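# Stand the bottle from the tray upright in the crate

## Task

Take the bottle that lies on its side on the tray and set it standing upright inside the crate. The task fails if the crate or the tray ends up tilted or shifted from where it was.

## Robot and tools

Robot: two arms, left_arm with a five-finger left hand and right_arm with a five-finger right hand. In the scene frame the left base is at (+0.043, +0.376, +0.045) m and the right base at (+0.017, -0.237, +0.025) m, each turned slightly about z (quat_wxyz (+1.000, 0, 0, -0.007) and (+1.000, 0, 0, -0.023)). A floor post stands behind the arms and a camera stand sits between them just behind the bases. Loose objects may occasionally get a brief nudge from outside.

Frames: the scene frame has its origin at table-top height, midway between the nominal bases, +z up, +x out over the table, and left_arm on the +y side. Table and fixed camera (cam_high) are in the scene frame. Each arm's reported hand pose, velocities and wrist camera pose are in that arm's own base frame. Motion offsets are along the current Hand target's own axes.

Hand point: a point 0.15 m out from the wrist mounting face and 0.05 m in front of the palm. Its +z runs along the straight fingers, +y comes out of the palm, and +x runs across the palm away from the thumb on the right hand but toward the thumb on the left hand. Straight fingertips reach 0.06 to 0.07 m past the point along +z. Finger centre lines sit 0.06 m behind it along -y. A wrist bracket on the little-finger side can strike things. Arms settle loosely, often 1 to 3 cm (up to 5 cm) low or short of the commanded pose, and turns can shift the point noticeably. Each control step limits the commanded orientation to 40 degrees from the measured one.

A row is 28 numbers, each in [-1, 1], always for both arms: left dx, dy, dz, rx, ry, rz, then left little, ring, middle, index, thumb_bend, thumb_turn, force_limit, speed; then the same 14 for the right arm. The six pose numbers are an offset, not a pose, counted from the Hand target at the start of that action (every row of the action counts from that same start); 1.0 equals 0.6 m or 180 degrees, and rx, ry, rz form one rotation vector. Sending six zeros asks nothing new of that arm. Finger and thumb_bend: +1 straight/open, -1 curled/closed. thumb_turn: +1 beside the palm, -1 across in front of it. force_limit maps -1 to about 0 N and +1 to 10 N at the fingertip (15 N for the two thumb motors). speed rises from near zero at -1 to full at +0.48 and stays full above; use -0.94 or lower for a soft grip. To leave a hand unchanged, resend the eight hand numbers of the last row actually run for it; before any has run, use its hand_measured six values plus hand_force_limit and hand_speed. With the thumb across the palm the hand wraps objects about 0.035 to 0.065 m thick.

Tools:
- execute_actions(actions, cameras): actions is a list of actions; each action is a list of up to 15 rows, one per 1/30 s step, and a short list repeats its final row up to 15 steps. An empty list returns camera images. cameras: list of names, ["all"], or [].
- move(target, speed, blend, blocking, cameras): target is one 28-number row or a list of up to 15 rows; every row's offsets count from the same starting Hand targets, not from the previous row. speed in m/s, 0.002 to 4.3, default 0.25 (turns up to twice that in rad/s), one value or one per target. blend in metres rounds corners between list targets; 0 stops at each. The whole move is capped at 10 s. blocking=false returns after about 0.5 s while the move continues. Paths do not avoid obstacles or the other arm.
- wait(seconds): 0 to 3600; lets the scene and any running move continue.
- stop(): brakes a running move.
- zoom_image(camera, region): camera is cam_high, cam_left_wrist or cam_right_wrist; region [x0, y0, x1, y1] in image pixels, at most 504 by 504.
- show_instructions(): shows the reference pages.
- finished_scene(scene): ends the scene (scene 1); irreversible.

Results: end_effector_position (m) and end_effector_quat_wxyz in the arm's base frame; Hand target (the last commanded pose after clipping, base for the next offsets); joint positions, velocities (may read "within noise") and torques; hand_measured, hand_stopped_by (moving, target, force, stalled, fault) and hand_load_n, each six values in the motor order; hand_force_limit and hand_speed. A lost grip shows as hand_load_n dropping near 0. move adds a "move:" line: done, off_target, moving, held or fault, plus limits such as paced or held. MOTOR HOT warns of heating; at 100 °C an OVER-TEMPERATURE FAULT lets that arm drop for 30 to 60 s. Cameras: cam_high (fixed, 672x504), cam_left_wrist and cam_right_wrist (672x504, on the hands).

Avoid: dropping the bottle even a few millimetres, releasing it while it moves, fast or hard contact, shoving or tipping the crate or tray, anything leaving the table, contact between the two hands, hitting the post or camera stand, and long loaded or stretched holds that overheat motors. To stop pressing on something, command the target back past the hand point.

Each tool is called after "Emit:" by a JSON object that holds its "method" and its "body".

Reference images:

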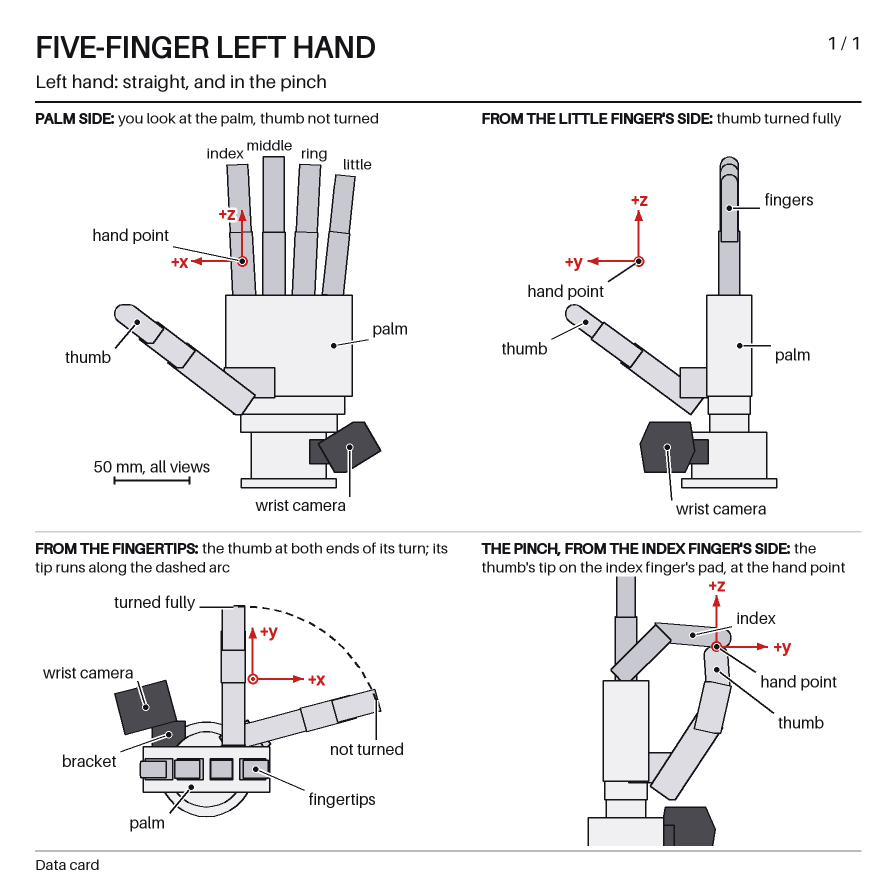

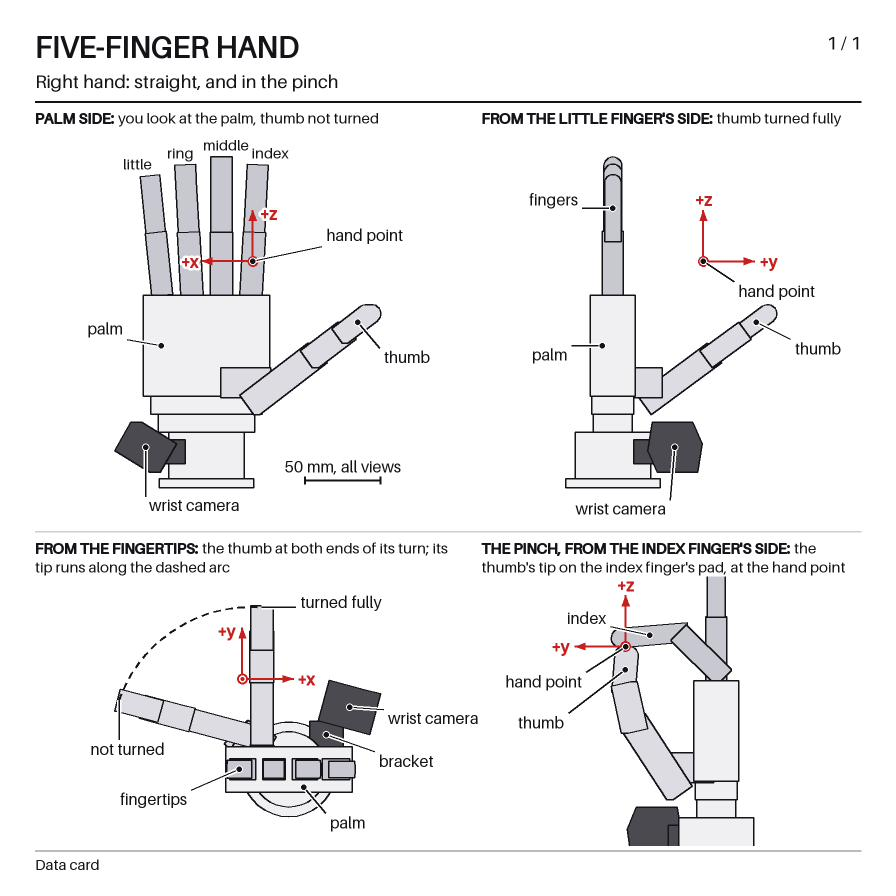

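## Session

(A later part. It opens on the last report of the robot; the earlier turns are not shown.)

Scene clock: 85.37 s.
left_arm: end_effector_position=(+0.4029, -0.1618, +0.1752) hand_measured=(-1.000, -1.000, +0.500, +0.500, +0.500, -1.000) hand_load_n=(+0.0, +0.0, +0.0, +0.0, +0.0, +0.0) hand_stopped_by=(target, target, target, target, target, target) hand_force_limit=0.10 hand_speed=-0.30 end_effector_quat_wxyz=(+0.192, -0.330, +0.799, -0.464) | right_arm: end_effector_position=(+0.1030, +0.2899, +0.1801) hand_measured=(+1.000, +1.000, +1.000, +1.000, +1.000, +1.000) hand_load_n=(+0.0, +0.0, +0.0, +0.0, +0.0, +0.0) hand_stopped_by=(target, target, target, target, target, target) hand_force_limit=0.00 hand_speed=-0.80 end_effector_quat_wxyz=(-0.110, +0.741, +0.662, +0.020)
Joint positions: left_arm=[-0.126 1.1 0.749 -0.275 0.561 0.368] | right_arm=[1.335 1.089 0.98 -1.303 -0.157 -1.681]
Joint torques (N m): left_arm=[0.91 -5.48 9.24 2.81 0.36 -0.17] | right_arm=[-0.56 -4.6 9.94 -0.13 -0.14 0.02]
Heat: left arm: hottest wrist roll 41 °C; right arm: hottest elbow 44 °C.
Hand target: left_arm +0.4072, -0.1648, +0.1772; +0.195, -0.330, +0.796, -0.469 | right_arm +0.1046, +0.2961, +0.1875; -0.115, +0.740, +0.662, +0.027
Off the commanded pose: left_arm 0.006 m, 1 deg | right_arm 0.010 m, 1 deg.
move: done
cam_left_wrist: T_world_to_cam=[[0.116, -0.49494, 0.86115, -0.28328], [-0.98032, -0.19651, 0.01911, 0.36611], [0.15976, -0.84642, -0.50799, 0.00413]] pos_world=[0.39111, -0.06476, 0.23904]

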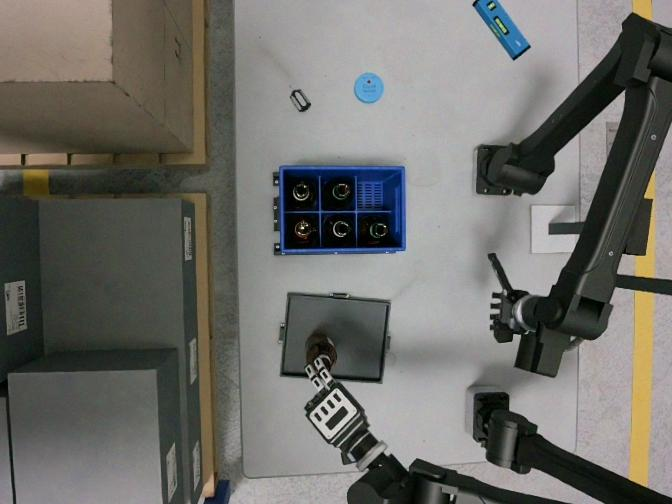

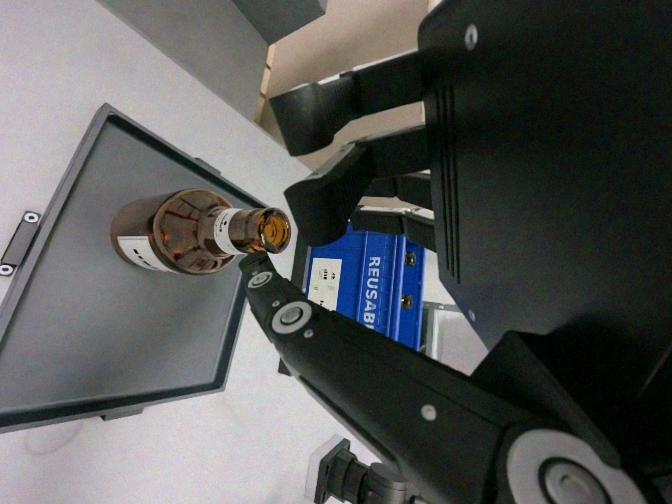

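Emit:
{"method": "move", "body": {"target": [-0.0027,0.0592,0.0315,0,0,0,-1,-1,0.5,0.5,0.5,-1,0.1,-0.3,0,0,0,0,0,0,1,1,1,1,1,1,0,-0.8], "speed": 0.05, "cameras": ["cam_high","cam_left_wrist"]}}

Emit:
{"method": "zoom_image", "body": {"camera": "cam_left_wrist", "region": [200, 150, 450, 350]}}

Emit:
{"method": "zoom_image", "body": {"camera": "cam_high", "region": [270, 315, 390, 415]}}

Scene clock: 87.47 s.
left_arm: end_effector_position=(+0.4032, -0.1619, +0.1348) hand_measured=(-1.000, -1.000, +0.500, +0.500, +0.500, -1.000) hand_load_n=(+0.0, +0.0, +0.0, +0.0, +0.0, +0.0) hand_stopped_by=(target, target, target, target, target, target) hand_force_limit=0.10 hand_speed=-0.30 end_effector_quat_wxyz=(+0.191, -0.331, +0.800, -0.463) | right_arm: end_effector_position=(+0.1030, +0.2899, +0.1801) hand_measured=(+1.000, +1.000, +1.000, +1.000, +1.000, +1.000) hand_load_n=(+0.0, -0.5, +0.0, +0.0, +0.0, +0.0) hand_stopped_by=(target, target, target, target, target, target) hand_force_limit=0.00 hand_speed=-0.80 end_effector_quat_wxyz=(-0.110, +0.741, +0.662, +0.020)
Joint positions: left_arm=[-0.126 1.157 0.675 -0.146 0.561 0.368] | right_arm=[1.335 1.089 0.98 -1.303 -0.157 -1.681]
Joint torques (N m): left_arm=[1.2 -5.48 8.85 2.92 0.46 -0.12] | right_arm=[-0.62 -4.78 9.91 -0.17 -0.14 0.01]
Motor temperatures (°C): left_arm=[39 36 37 34 36 41] | right_arm=[33 41 44 35 32 29]
Heat: left arm: hottest wrist roll 41 °C; right arm: hottest elbow 44 °C.
Hand target: left_arm +0.4079, -0.1631, +0.1370; +0.194, -0.330, +0.796, -0.469 | right_arm +0.1046, +0.2961, +0.1875; -0.115, +0.740, +0.662, +0.027
Off the commanded pose: left_arm 0.005 m, 1 deg | right_arm 0.010 m, 1 deg.
move: done
cam_left_wrist: T_world_to_cam=[[0.11779, -0.49503, 0.86086, -0.24925], [-0.98033, -0.19623, 0.0213, 0.36704], [0.15837, -0.84643, -0.5084, -0.01595]] pos_world=[0.39171, -0.06487, 0.19864]

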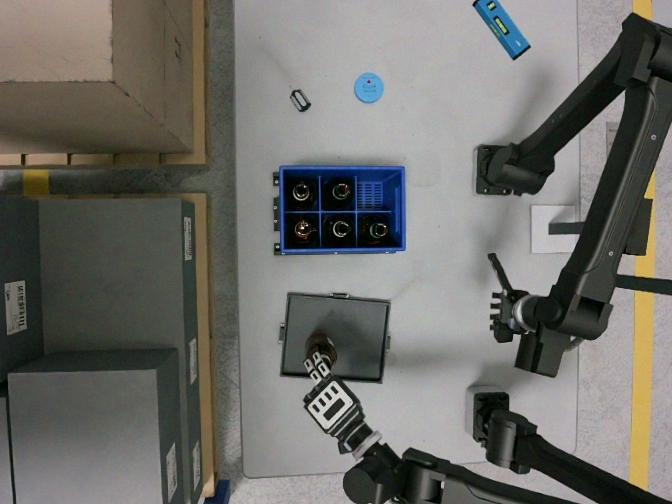

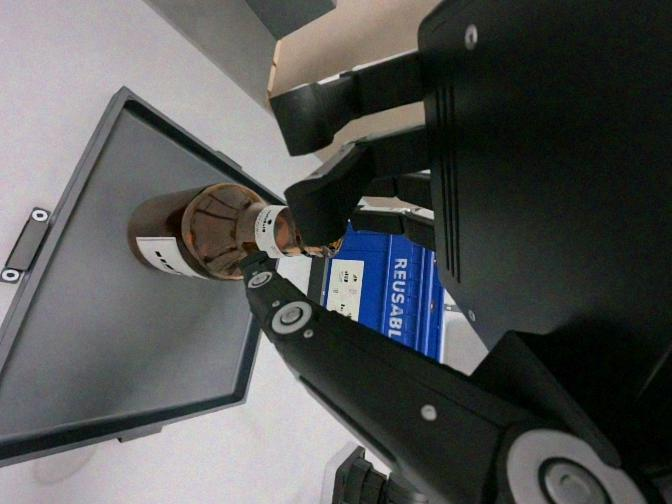

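Scaled by 2.016 from the camera's image (finer frame: 960x720).

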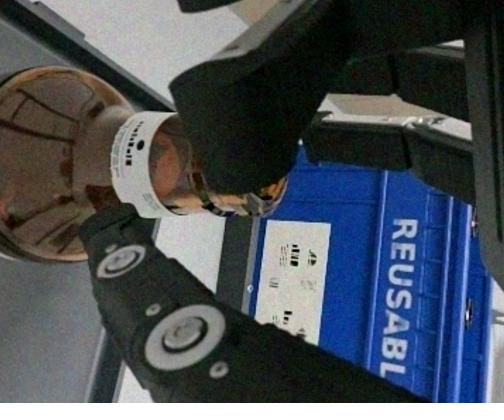

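Scaled by 4.200 from the camera's image (finer frame: 960x720).

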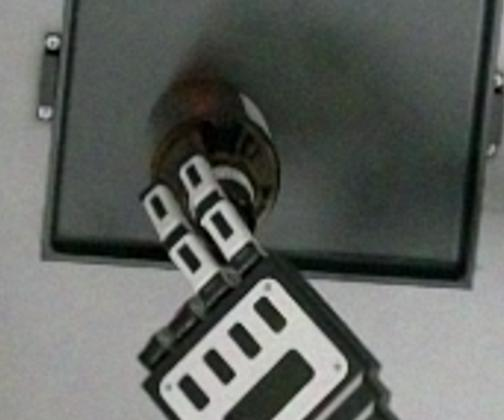

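Emit:
{"method": "move", "body": {"target": [-0.0006,0.03,0.0159,0,0,0,-1,-1,0.5,0.5,0.5,-1,0.1,-0.3,0,0,0,0,0,0,1,1,1,1,1,1,0,-0.8], "speed": 0.04, "cameras": ["cam_high","cam_left_wrist"]}}

Emit:
{"method": "zoom_image", "body": {"camera": "cam_left_wrist", "region": [200, 150, 450, 350]}}

Emit:
{"method": "zoom_image", "body": {"camera": "cam_high", "region": [270, 315, 390, 415]}}

Scene clock: 90.17 s.
left_arm: end_effector_position=(+0.4032, -0.1620, +0.1149) hand_measured=(-1.000, -1.000, +0.500, +0.500, +0.500, -1.000) hand_load_n=(+0.0, +0.0, +0.0, +0.0, +0.0, +0.0) hand_stopped_by=(target, target, target, target, target, target) hand_force_limit=0.10 hand_speed=-0.30 end_effector_quat_wxyz=(+0.191, -0.331, +0.800, -0.464) | right_arm: end_effector_position=(+0.1030, +0.2899, +0.1801) hand_measured=(+1.000, +1.000, +1.000, +1.000, +1.000, +1.000) hand_load_n=(+0.0, +0.0, +0.0, +0.0, +0.0, +0.0) hand_stopped_by=(target, target, target, target, target, target) hand_force_limit=0.00 hand_speed=-0.80 end_effector_quat_wxyz=(-0.110, +0.741, +0.662, +0.020)
Joint positions: left_arm=[-0.126 1.192 0.64 -0.077 0.563 0.368] | right_arm=[1.335 1.089 0.98 -1.303 -0.157 -1.681]
Joint torques (N m): left_arm=[0.97 -5.48 8.7 2.86 0.48 -0.12] | right_arm=[-0.67 -4.66 9.92 -0.14 -0.12 0.01]
Heat: left arm: hottest wrist roll 41 °C; right arm: hottest elbow 44 °C.
Hand target: left_arm +0.4079, -0.1625, +0.1166; +0.195, -0.330, +0.796, -0.469 | right_arm +0.1046, +0.2961, +0.1875; -0.115, +0.740, +0.662, +0.027
Off the commanded pose: left_arm 0.005 m, 1 deg | right_arm 0.010 m, 1 deg.
move: done
cam_left_wrist: T_world_to_cam=[[0.11714, -0.49456, 0.86121, -0.23195], [-0.98052, -0.19527, 0.02123, 0.3676], [0.15767, -0.84692, -0.5078, -0.02602]] pos_world=[0.39171, -0.06497, 0.17874]

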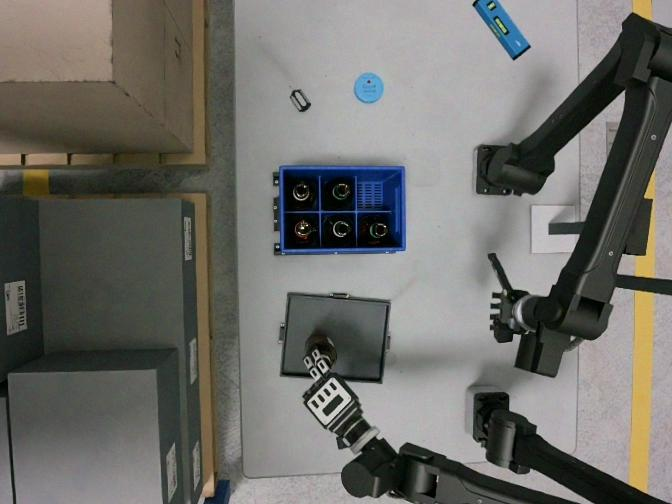

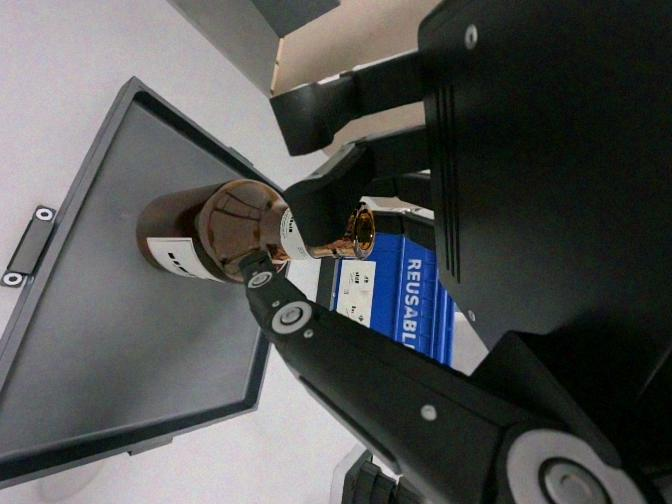

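Scaled by 2.016 from the camera's image (finer frame: 960x720).

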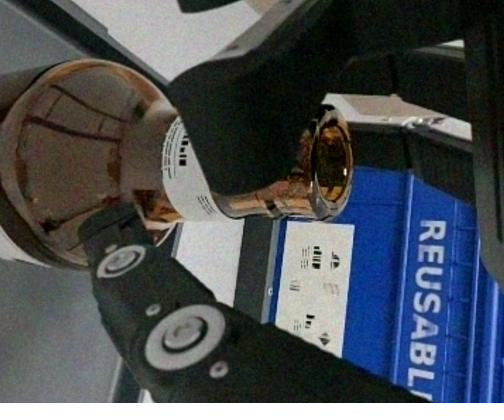

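Scaled by 4.200 from the camera's image (finer frame: 960x720).

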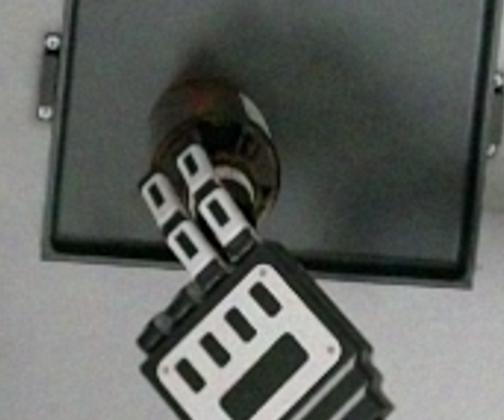

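Emit:
{"method": "move", "body": {"target": [0,0,0,0,0,0,-1,-1,0.25,0.25,0.2,-1,-0.5,-0.88,0,0,0,0,0,0,1,1,1,1,1,1,0,-0.8], "cameras": ["cam_high","cam_left_wrist"]}}

Emit:
{"method": "zoom_image", "body": {"camera": "cam_left_wrist", "region": [200, 150, 450, 350]}}

Scene clock: 93.83 s.
left_arm: end_effector_position=(+0.4036, -0.1623, +0.1155) hand_measured=(-1.000, -1.000, +0.250, +0.250, +0.200, -1.000) hand_load_n=(+0.0, +0.0, +0.0, +0.0, +0.0, +0.0) hand_stopped_by=(target, target, target, target, target, target) hand_force_limit=-0.50 hand_speed=-0.88 end_effector_quat_wxyz=(+0.192, -0.330, +0.799, -0.465) | right_arm: end_effector_position=(+0.1030, +0.2899, +0.1801) hand_measured=(+1.000, +1.000, +1.000, +1.000, +1.000, +1.000) hand_load_n=(+0.0, +0.0, +0.0, +0.0, +0.0, +0.0) hand_stopped_by=(target, target, target, target, target, target) hand_force_limit=0.00 hand_speed=-0.80 end_effector_quat_wxyz=(-0.110, +0.741, +0.662, +0.020)
Joint positions: left_arm=[-0.126 1.192 0.64 -0.074 0.564 0.368] | right_arm=[1.335 1.089 0.98 -1.303 -0.157 -1.681]
Joint torques (N m): left_arm=[0.97 -6.07 8.44 2.73 0.4 -0.18] | right_arm=[-0.62 -4.72 9.88 -0.16 -0.12 0.01]
Heat: left arm: hottest wrist roll 41 °C; right arm: hottest elbow 45 °C.
Hand target: left_arm +0.4079, -0.1626, +0.1166; +0.195, -0.330, +0.796, -0.469 | right_arm +0.1046, +0.2961, +0.1875; -0.115, +0.740, +0.662, +0.027
Off the commanded pose: left_arm 0.004 m, 1 deg | right_arm 0.010 m, 1 deg.
move: done
cam_left_wrist: T_world_to_cam=[[0.11408, -0.49372, 0.86211, -0.2312], [-0.98075, -0.19437, 0.01847, 0.36851], [0.15845, -0.84762, -0.50639, -0.0266]] pos_world=[0.39201, -0.06507, 0.17904]

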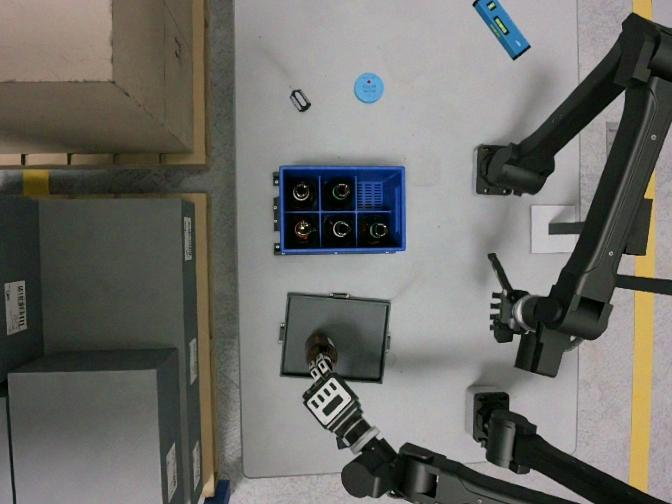

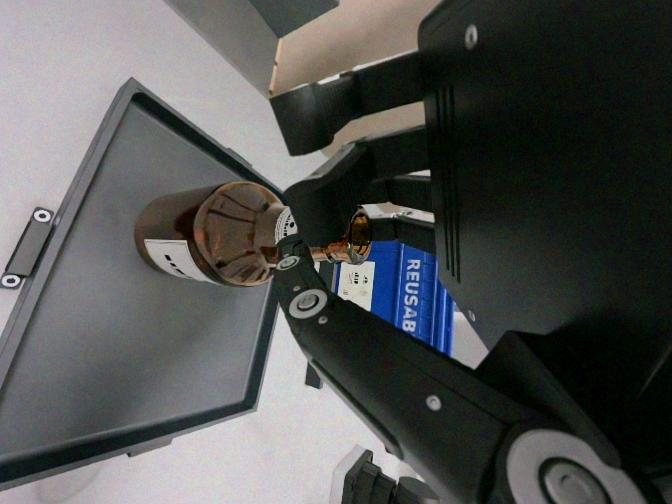

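Scaled by 2.016 from the camera's image (finer frame: 960x720).

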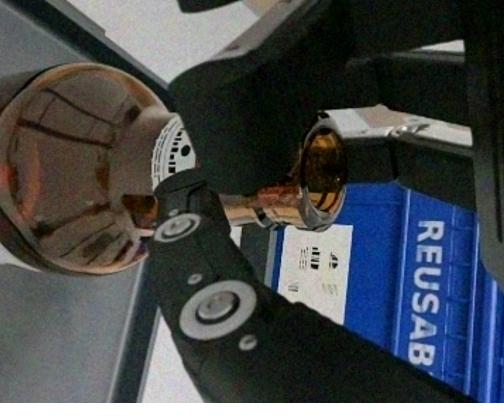

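Emit:
{"method": "move", "body": {"target": [0,0,0,0,0,0,-1,-1,0.2,0.2,-0.1,-1,-0.4,-0.92,0,0,0,0,0,0,1,1,1,1,1,1,0,-0.8], "cameras": ["cam_high","cam_left_wrist"]}}

Emit:
{"method": "zoom_image", "body": {"camera": "cam_left_wrist", "region": [200, 150, 450, 350]}}

Scene clock: 95.70 s.
left_arm: end_effector_position=(+0.4033, -0.1623, +0.1145) hand_measured=(-1.000, -1.000, +0.200, +0.200, +0.042, -1.000) hand_load_n=(+0.0, +0.0, +0.5, +3.0, +4.5, +0.0) hand_stopped_by=(target, target, target, target, force, target) hand_force_limit=-0.40 hand_speed=-0.92 end_effector_quat_wxyz=(+0.191, -0.330, +0.800, -0.464) | right_arm: end_effector_position=(+0.1030, +0.2899, +0.1801) hand_measured=(+1.000, +1.000, +1.000, +1.000, +1.000, +1.000) hand_load_n=(+0.0, +0.0, +0.0, +0.0, +0.0, +0.0) hand_stopped_by=(target, target, target, target, target, target) hand_force_limit=0.00 hand_speed=-0.80 end_effector_quat_wxyz=(-0.110, +0.741, +0.662, +0.020)
Joint positions: left_arm=[-0.126 1.193 0.639 -0.074 0.564 0.368] | right_arm=[1.335 1.089 0.98 -1.303 -0.157 -1.681]
Joint torques (N m): left_arm=[0.85 -6.18 8.58 2.65 0.45 -0.14] | right_arm=[-0.62 -4.78 9.89 -0.08 -0.13 0.01]
Heat: left arm: hottest wrist roll 41 °C; right arm: hottest elbow 45 °C.
Hand target: left_arm +0.4079, -0.1626, +0.1166; +0.194, -0.330, +0.796, -0.469 | right_arm +0.1046, +0.2961, +0.1875; -0.115, +0.740, +0.662, +0.027
Off the commanded pose: left_arm 0.005 m, 1 deg | right_arm 0.010 m, 1 deg.
move: done
cam_left_wrist: T_world_to_cam=[[0.11588, -0.49382, 0.86181, -0.23111], [-0.98078, -0.194, 0.02071, 0.36795], [0.15697, -0.84765, -0.50681, -0.02646]] pos_world=[0.39181, -0.06517, 0.17814]

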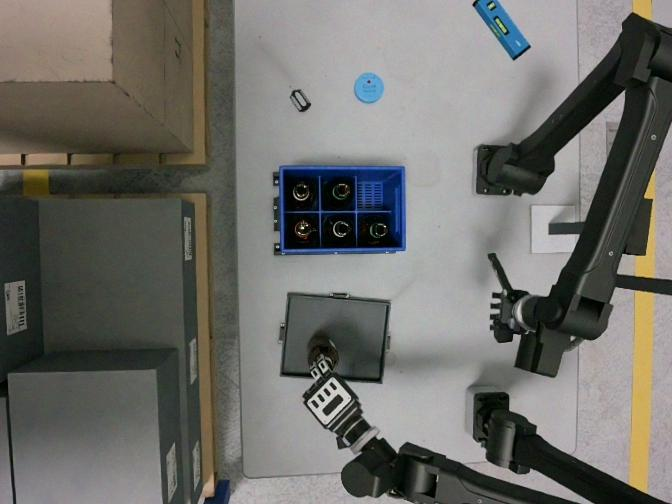

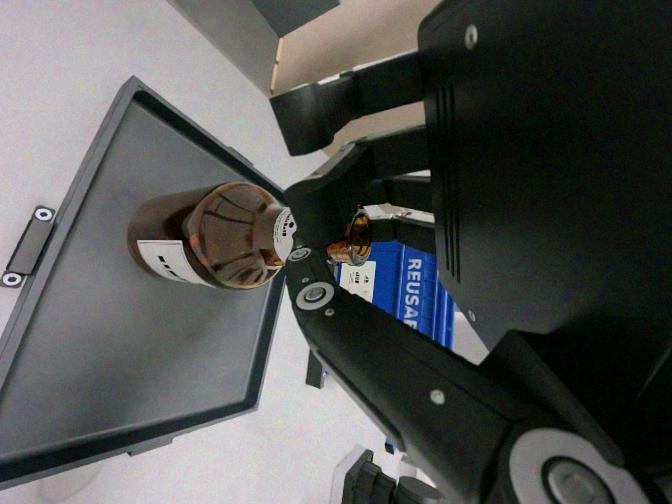

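Scaled by 2.016 from the camera's image (finer frame: 960x720).

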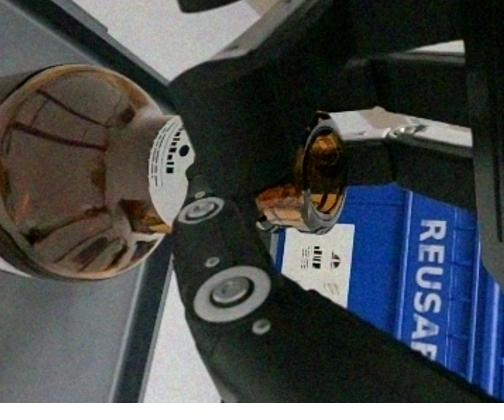

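Emit:
{"method": "move", "body": {"target": [0,0,0,0,0,0,-1,-1,0.0,0.1,-0.2,-1,0.2,-0.93,0,0,0,0,0,0,1,1,1,1,1,1,0,-0.8], "cameras": ["cam_high","cam_left_wrist"]}}

Emit:
{"method": "zoom_image", "body": {"camera": "cam_left_wrist", "region": [100, 120, 450, 350]}}

Scene clock: 96.43 s.
left_arm: end_effector_position=(+0.4033, -0.1623, +0.1145) hand_measured=(-1.000, -1.000, +0.156, +0.176, +0.018, -1.000) hand_load_n=(+0.5, +0.0, +6.5, +5.5, +9.0, +1.0) hand_stopped_by=(target, target, force, force, force, target) hand_force_limit=0.20 hand_speed=-0.93 end_effector_quat_wxyz=(+0.191, -0.330, +0.800, -0.464) | right_arm: end_effector_position=(+0.1030, +0.2899, +0.1801) hand_measured=(+1.000, +1.000, +1.000, +1.000, +1.000, +1.000) hand_load_n=(+0.0, +0.0, +0.0, +0.0, +0.0, -0.5) hand_stopped_by=(target, target, target, target, target, target) hand_force_limit=0.00 hand_speed=-0.80 end_effector_quat_wxyz=(-0.110, +0.741, +0.662, +0.020)
Joint positions: left_arm=[-0.126 1.193 0.639 -0.074 0.564 0.368] | right_arm=[1.335 1.089 0.98 -1.303 -0.157 -1.681]
Joint torques (N m): left_arm=[2.32 -5.89 8.79 2.62 0.42 -0.14] | right_arm=[-0.62 -4.6 9.84 -0.1 -0.13 0.01]
Heat: left arm: hottest wrist roll 41 °C; right arm: hottest elbow 45 °C.
Hand target: left_arm +0.4079, -0.1626, +0.1166; +0.194, -0.330, +0.796, -0.469 | right_arm +0.1046, +0.2961, +0.1875; -0.115, +0.740, +0.662, +0.027
Off the commanded pose: left_arm 0.005 m, 1 deg | right_arm 0.010 m, 1 deg.
move: done
cam_left_wrist: T_world_to_cam=[[0.11588, -0.49382, 0.86181, -0.23111], [-0.98078, -0.194, 0.02071, 0.36795], [0.15697, -0.84765, -0.50681, -0.02646]] pos_world=[0.39181, -0.06517, 0.17814]

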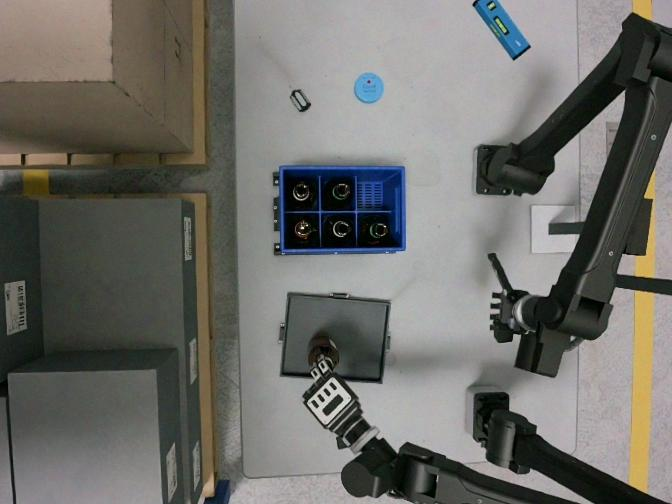

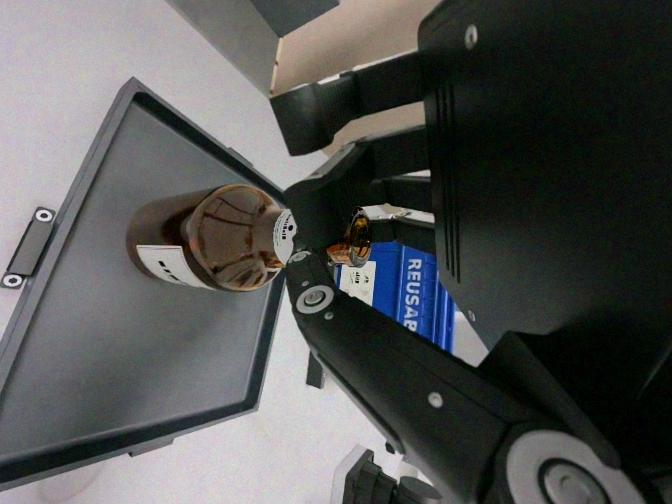

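Scaled by 1.440 from the camera's image (finer frame: 960x720).

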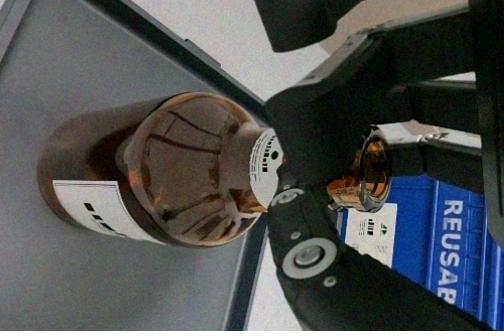

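Emit:
{"method": "move", "body": {"target": [0,-0.0583,-0.0323,0,0,0,-1,-1,0.0,0.1,-0.2,-1,0.2,-0.93,0,0,0,0,0,0,1,1,1,1,1,1,0,-0.8], "speed": 0.04, "cameras": ["cam_high","cam_left_wrist"]}}

Emit:
{"method": "zoom_image", "body": {"camera": "cam_left_wrist", "region": [100, 120, 450, 350]}}

Emit:
{"method": "zoom_image", "body": {"camera": "cam_high", "region": [270, 315, 390, 415]}}

Scene clock: 98.33 s.
left_arm: end_effector_position=(+0.3847, -0.1600, +0.1177) hand_measured=(-1.000, -1.000, +0.156, +0.176, +0.018, -1.000) hand_load_n=(+0.0, +0.0, +5.5, +5.5, +8.5, +1.0) hand_stopped_by=(target, target, force, force, force, target) hand_force_limit=0.20 hand_speed=-0.93 end_effector_quat_wxyz=(+0.167, -0.343, +0.807, -0.451) | right_arm: end_effector_position=(+0.1030, +0.2899, +0.1801) hand_measured=(+1.000, +1.000, +1.000, +1.000, +1.000, +1.000) hand_load_n=(+0.5, +0.0, +0.0, +0.0, +0.0, +0.0) hand_stopped_by=(target, target, target, target, target, target) hand_force_limit=0.00 hand_speed=-0.80 end_effector_quat_wxyz=(-0.110, +0.741, +0.662, +0.020)
Joint positions: left_arm=[-0.126 1.152 0.646 -0.184 0.564 0.368] | right_arm=[1.335 1.089 0.98 -1.303 -0.157 -1.681]
Joint torques (N m): left_arm=[1.73 -7.71 12.96 1.55 0.45 -0.12] | right_arm=[-0.67 -4.78 9.92 -0.14 -0.13 0.02]
Heat: left arm: hottest wrist roll 41 °C; right arm: hottest elbow 45 °C.
Hand target: left_arm +0.4079, -0.1626, +0.1566; +0.194, -0.330, +0.796, -0.469 | right_arm +0.1046, +0.2961, +0.1875; -0.115, +0.740, +0.662, +0.027
Off the commanded pose: left_arm 0.045 m, 4 deg | right_arm 0.010 m, 1 deg.
move: off_target (left_arm)
cam_left_wrist: T_world_to_cam=[[0.169, -0.50057, 0.84904, -0.25057], [-0.97765, -0.19443, 0.07997, 0.34196], [0.12505, -0.84358, -0.52224, -0.00513]] pos_world=[0.3773, -0.06327, 0.18272]

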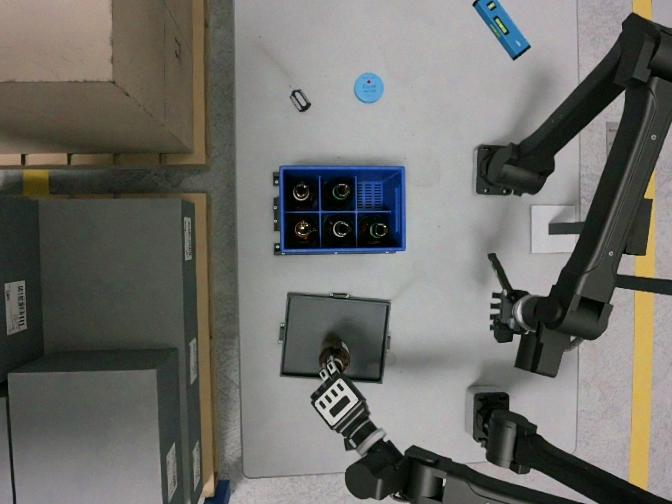

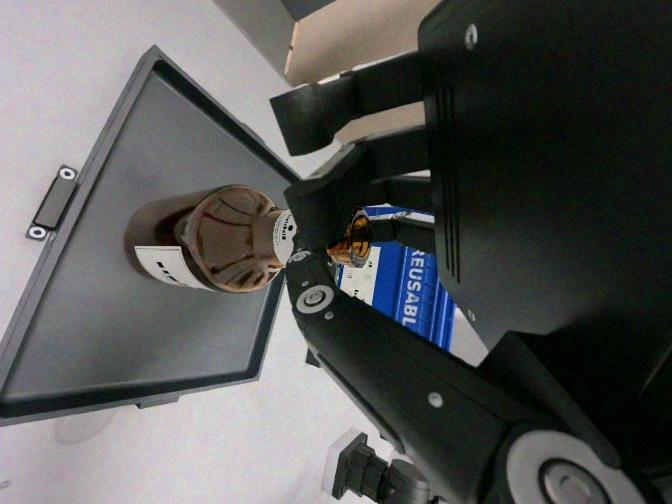

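Scaled by 1.440 from the camera's image (finer frame: 960x720).

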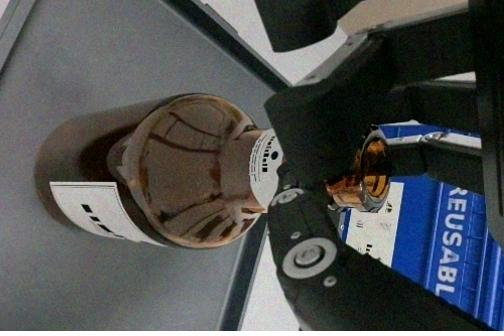

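Scaled by 4.200 from the camera's image (finer frame: 960x720).

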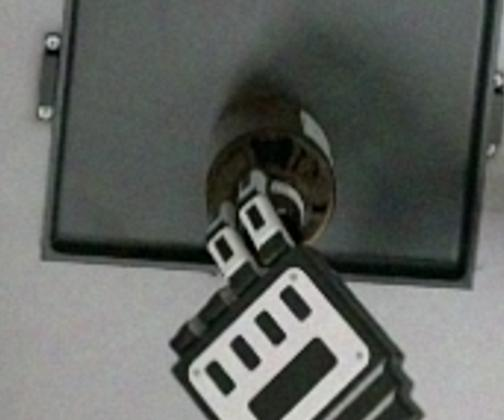

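Emit:
{"method": "move", "body": {"target": [0,-0.0438,-0.0243,0,0,0,-1,-1,0.0,0.1,-0.2,-1,0.2,-0.93,0,0,0,0,0,0,1,1,1,1,1,1,0,-0.8], "speed": 0.04, "cameras": ["cam_high","cam_left_wrist"]}}

Emit:
{"method": "zoom_image", "body": {"camera": "cam_high", "region": [270, 315, 390, 415]}}

Scene clock: 100.13 s.
left_arm: end_effector_position=(+0.3845, -0.1599, +0.1432) hand_measured=(-1.000, -1.000, +0.156, +0.176, +0.018, -1.000) hand_load_n=(+0.0, +0.0, +4.5, +5.5, +9.0, +0.5) hand_stopped_by=(target, target, force, force, force, target) hand_force_limit=0.20 hand_speed=-0.93 end_effector_quat_wxyz=(+0.164, -0.345, +0.808, -0.449) | right_arm: end_effector_position=(+0.1030, +0.2899, +0.1801) hand_measured=(+1.000, +1.000, +1.000, +1.000, +1.000, +1.000) hand_load_n=(+0.0, +0.0, +0.0, +0.0, +0.0, +0.0) hand_stopped_by=(target, target, target, target, target, target) hand_force_limit=0.00 hand_speed=-0.80 end_effector_quat_wxyz=(-0.110, +0.741, +0.662, +0.020)
Joint positions: left_arm=[-0.126 1.116 0.698 -0.282 0.564 0.368] | right_arm=[1.335 1.089 0.98 -1.303 -0.157 -1.681]
Joint torques (N m): left_arm=[1.61 -8.41 13.83 1.91 0.53 -0.15] | right_arm=[-0.73 -4.72 9.89 -0.14 -0.14 0.01]
Heat: left arm: hottest wrist roll 41 °C; right arm: hottest elbow 45 °C.
Hand target: left_arm +0.4079, -0.1626, +0.1866; +0.194, -0.330, +0.796, -0.469 | right_arm +0.1046, +0.2961, +0.1875; -0.115, +0.740, +0.662, +0.027
Off the commanded pose: left_arm 0.049 m, 5 deg | right_arm 0.010 m, 1 deg.
move: off_target (left_arm)
cam_left_wrist: T_world_to_cam=[[0.17675, -0.50156, 0.84687, -0.27494], [-0.97688, -0.19456, 0.08865, 0.33807], [0.1203, -0.84296, -0.52435, 0.01039]] pos_world=[0.3776, -0.06337, 0.20831]

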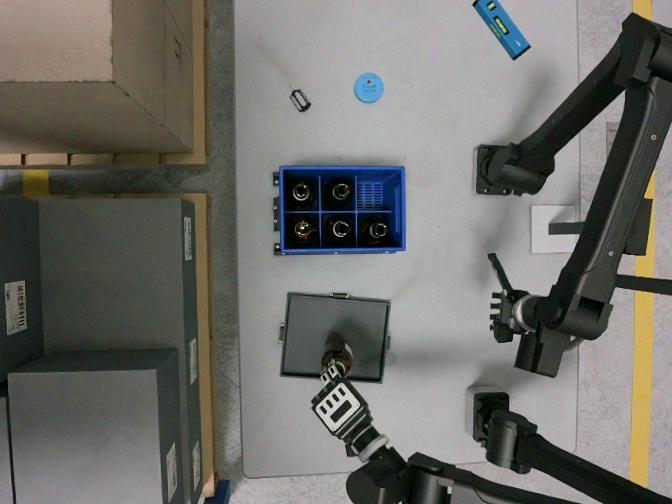

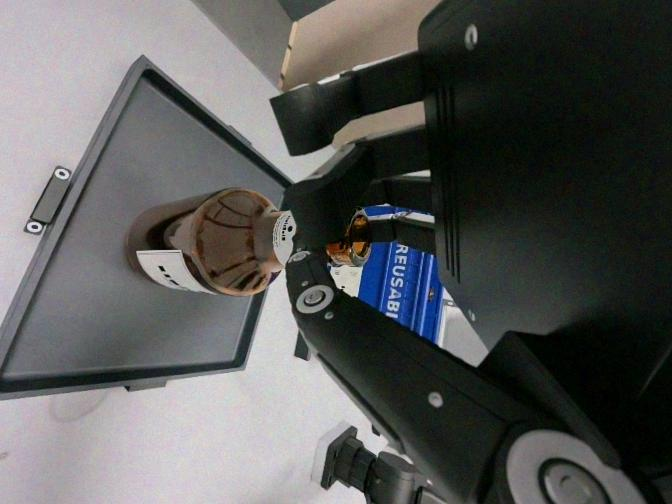

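Scaled by 4.200 from the camera's image (finer frame: 960x720).

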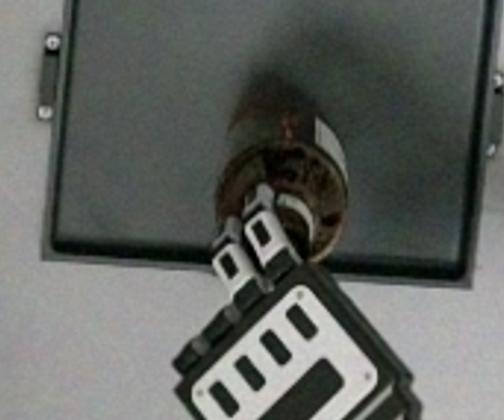

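Emit:
{"method": "move", "body": {"target": [0,-0.2333,-0.1293,0.0194,0,0.0144,-1,-1,0.0,0.1,-0.2,-1,0.2,-0.93,0,0,0,0,0,0,1,1,1,1,1,1,0,-0.8], "speed": 0.08, "cameras": ["cam_high","cam_left_wrist","cam_right_wrist"]}}

Scene clock: 107.53 s.
left_arm: end_effector_position=(+0.3965, -0.1650, +0.2992) hand_measured=(-1.000, -1.000, +0.156, +0.176, +0.018, -1.000) hand_load_n=(+0.0, +0.0, +4.5, +5.5, +9.0, +0.5) hand_stopped_by=(target, target, force, force, force, target) hand_force_limit=0.20 hand_speed=-0.93 end_effector_quat_wxyz=(+0.181, -0.326, +0.801, -0.469) | right_arm: end_effector_position=(+0.1030, +0.2899, +0.1801) hand_measured=(+1.000, +1.000, +1.000, +1.000, +1.000, +1.000) hand_load_n=(+0.0, +0.0, +0.0, +0.0, +0.0, +0.0) hand_stopped_by=(target, target, target, target, target, target) hand_force_limit=0.00 hand_speed=-0.80 end_effector_quat_wxyz=(-0.110, +0.741, +0.662, +0.020)
Joint positions: left_arm=[-0.126 1.031 1.033 -0.637 0.586 0.368] | right_arm=[1.335 1.089 0.98 -1.303 -0.157 -1.681]
Joint torques (N m): left_arm=[1.38 -6.3 14.53 1.91 0.67 -0.01] | right_arm=[-0.67 -4.72 9.88 -0.16 -0.13 0.01]
Heat: left arm: hottest elbow 41 °C; right arm: hottest elbow 45 °C.
Hand target: left_arm +0.4079, -0.1626, +0.3467; +0.215, -0.306, +0.789, -0.488 | right_arm +0.1046, +0.2961, +0.1875; -0.115, +0.740, +0.662, +0.027
Off the commanded pose: left_arm 0.049 m, 5 deg | right_arm 0.010 m, 1 deg.
move: off_target (left_arm)
cam_left_wrist: T_world_to_cam=[[0.11517, -0.48553, 0.8666, -0.39063], [-0.98383, -0.17621, 0.03202, 0.35782], [0.13716, -0.85628, -0.49797, 0.06975]] pos_world=[0.38746, -0.06688, 0.3618]

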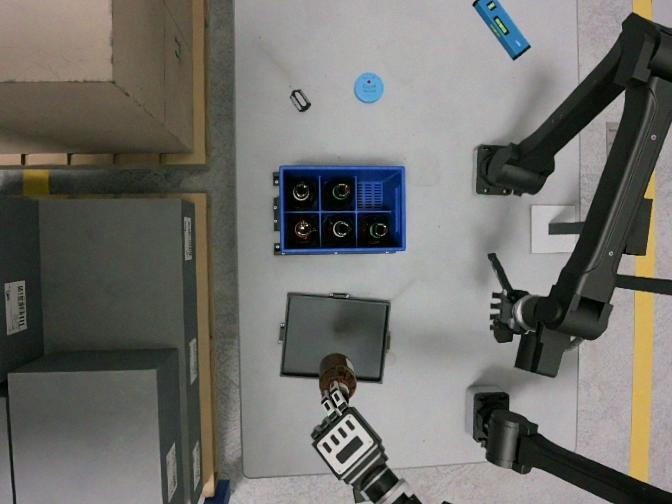

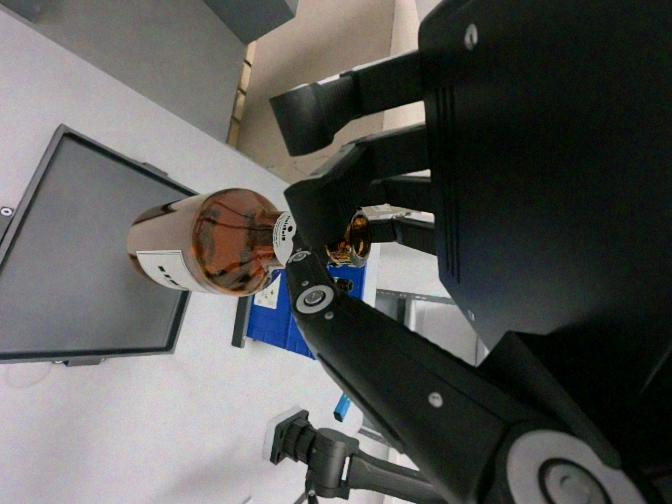

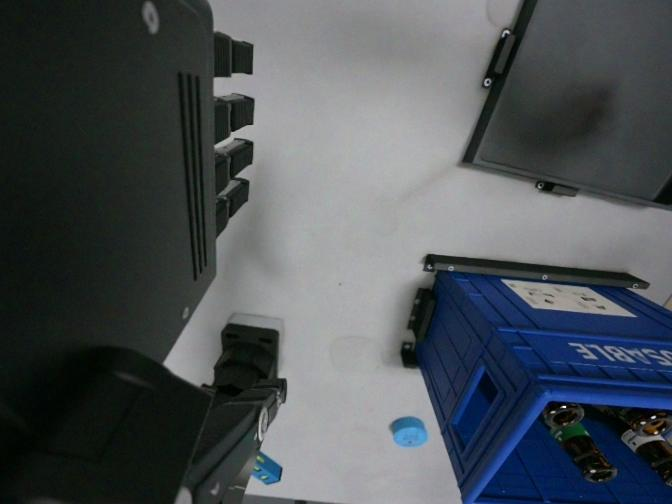

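Emit:
{"method": "execute_actions", "body": {"actions": []}}

Scene clock: 108.70 s.
left_arm: end_effector_position=(+0.3965, -0.1650, +0.2992) hand_measured=(-1.000, -1.000, +0.156, +0.176, +0.018, -1.000) hand_load_n=(+0.0, +0.0, +5.0, +5.5, +9.0, +0.5) hand_stopped_by=(target, target, force, force, force, target) hand_force_limit=0.20 hand_speed=-0.93 end_effector_quat_wxyz=(+0.181, -0.326, +0.801, -0.469) | right_arm: end_effector_position=(+0.1030, +0.2899, +0.1801) hand_measured=(+1.000, +1.000, +1.000, +1.000, +1.000, +1.000) hand_load_n=(+0.0, +0.0, +0.0, +0.0, +0.0, +0.0) hand_stopped_by=(target, target, target, target, target, target) hand_force_limit=0.00 hand_speed=-0.80 end_effector_quat_wxyz=(-0.110, +0.741, +0.662, +0.020)
Joint positions: left_arm=[-0.126 1.031 1.033 -0.637 0.586 0.368] | right_arm=[1.335 1.089 0.98 -1.303 -0.157 -1.681]
Joint velocities: within noise
Joint torques (N m): left_arm=[2.02 -6.65 14.82 1.81 0.7 -0.01] | right_arm=[-0.62 -4.72 9.88 -0.1 -0.13 0.01]
Motor temperatures (°C): left_arm=[39 36 41 34 36 41] | right_arm=[33 41 45 34 32 29]
Heat: left arm: hottest elbow 41 °C; right arm: hottest elbow 45 °C.
Hand target: left_arm +0.4079, -0.1626, +0.3467; +0.215, -0.306, +0.789, -0.488 | right_arm +0.1046, +0.2961, +0.1875; -0.115, +0.740, +0.662, +0.027
Off the commanded pose: left_arm 0.049 m, 5 deg | right_arm 0.010 m, 1 deg.
camera_calibration:
cam_left_wrist: T_world_to_cam=[[0.11517, -0.48553, 0.8666, -0.39063], [-0.98383, -0.17621, 0.03202, 0.35782], [0.13716, -0.85628, -0.49797, 0.06975]] pos_world=[0.38746, -0.06688, 0.3618]

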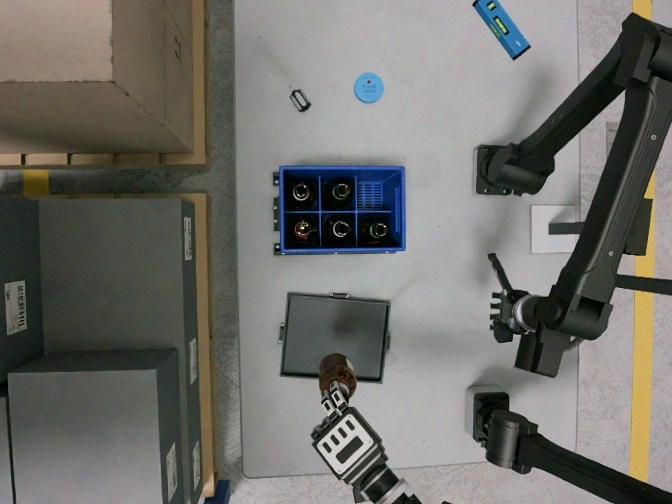

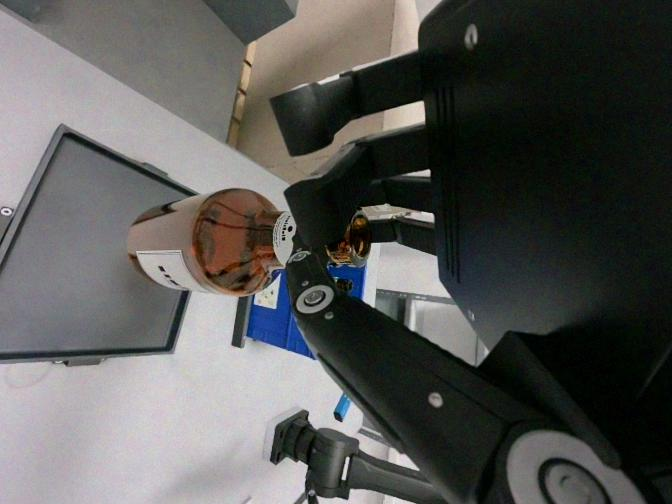

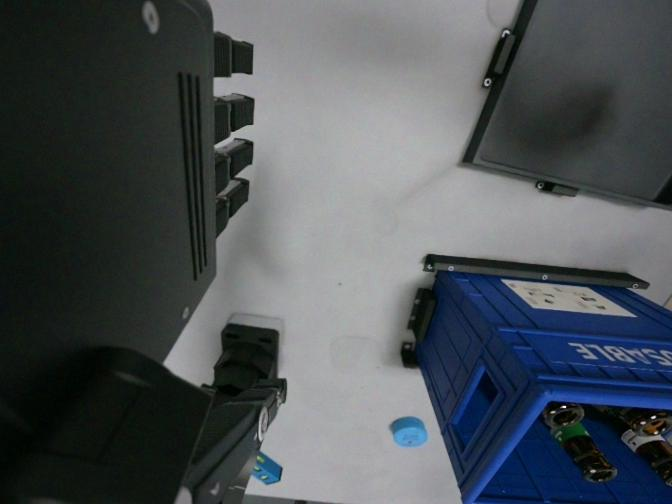

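Emit:
{"method": "zoom_image", "body": {"camera": "cam_high", "region": [260, 320, 440, 450]}}

Emit:
{"method": "zoom_image", "body": {"camera": "cam_left_wrist", "region": [0, 100, 400, 400]}}

Scaled by 2.800 from the camera's image (finer frame: 960x720).

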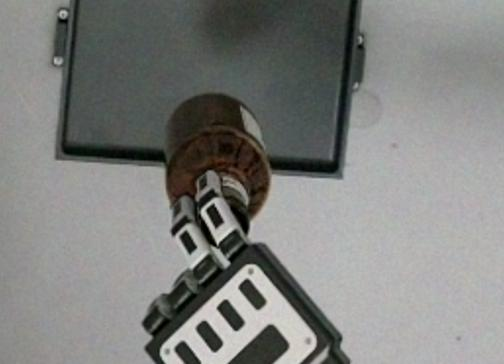

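Scaled by 1.260 from the camera's image (finer frame: 960x720).

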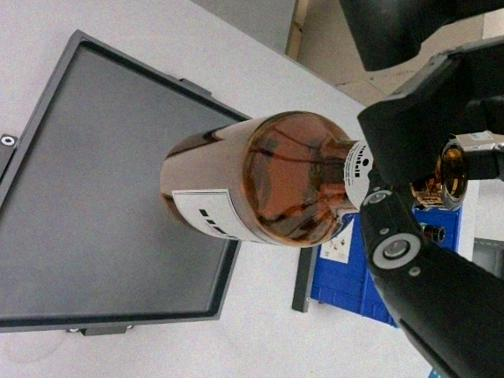

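Emit:
{"method": "zoom_image", "body": {"camera": "cam_high", "region": [310, 345, 370, 405]}}

Scaled by 8.400 from the camera's image (finer frame: 960x720).

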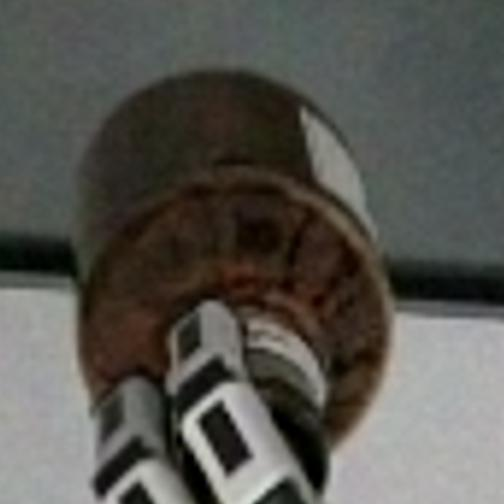

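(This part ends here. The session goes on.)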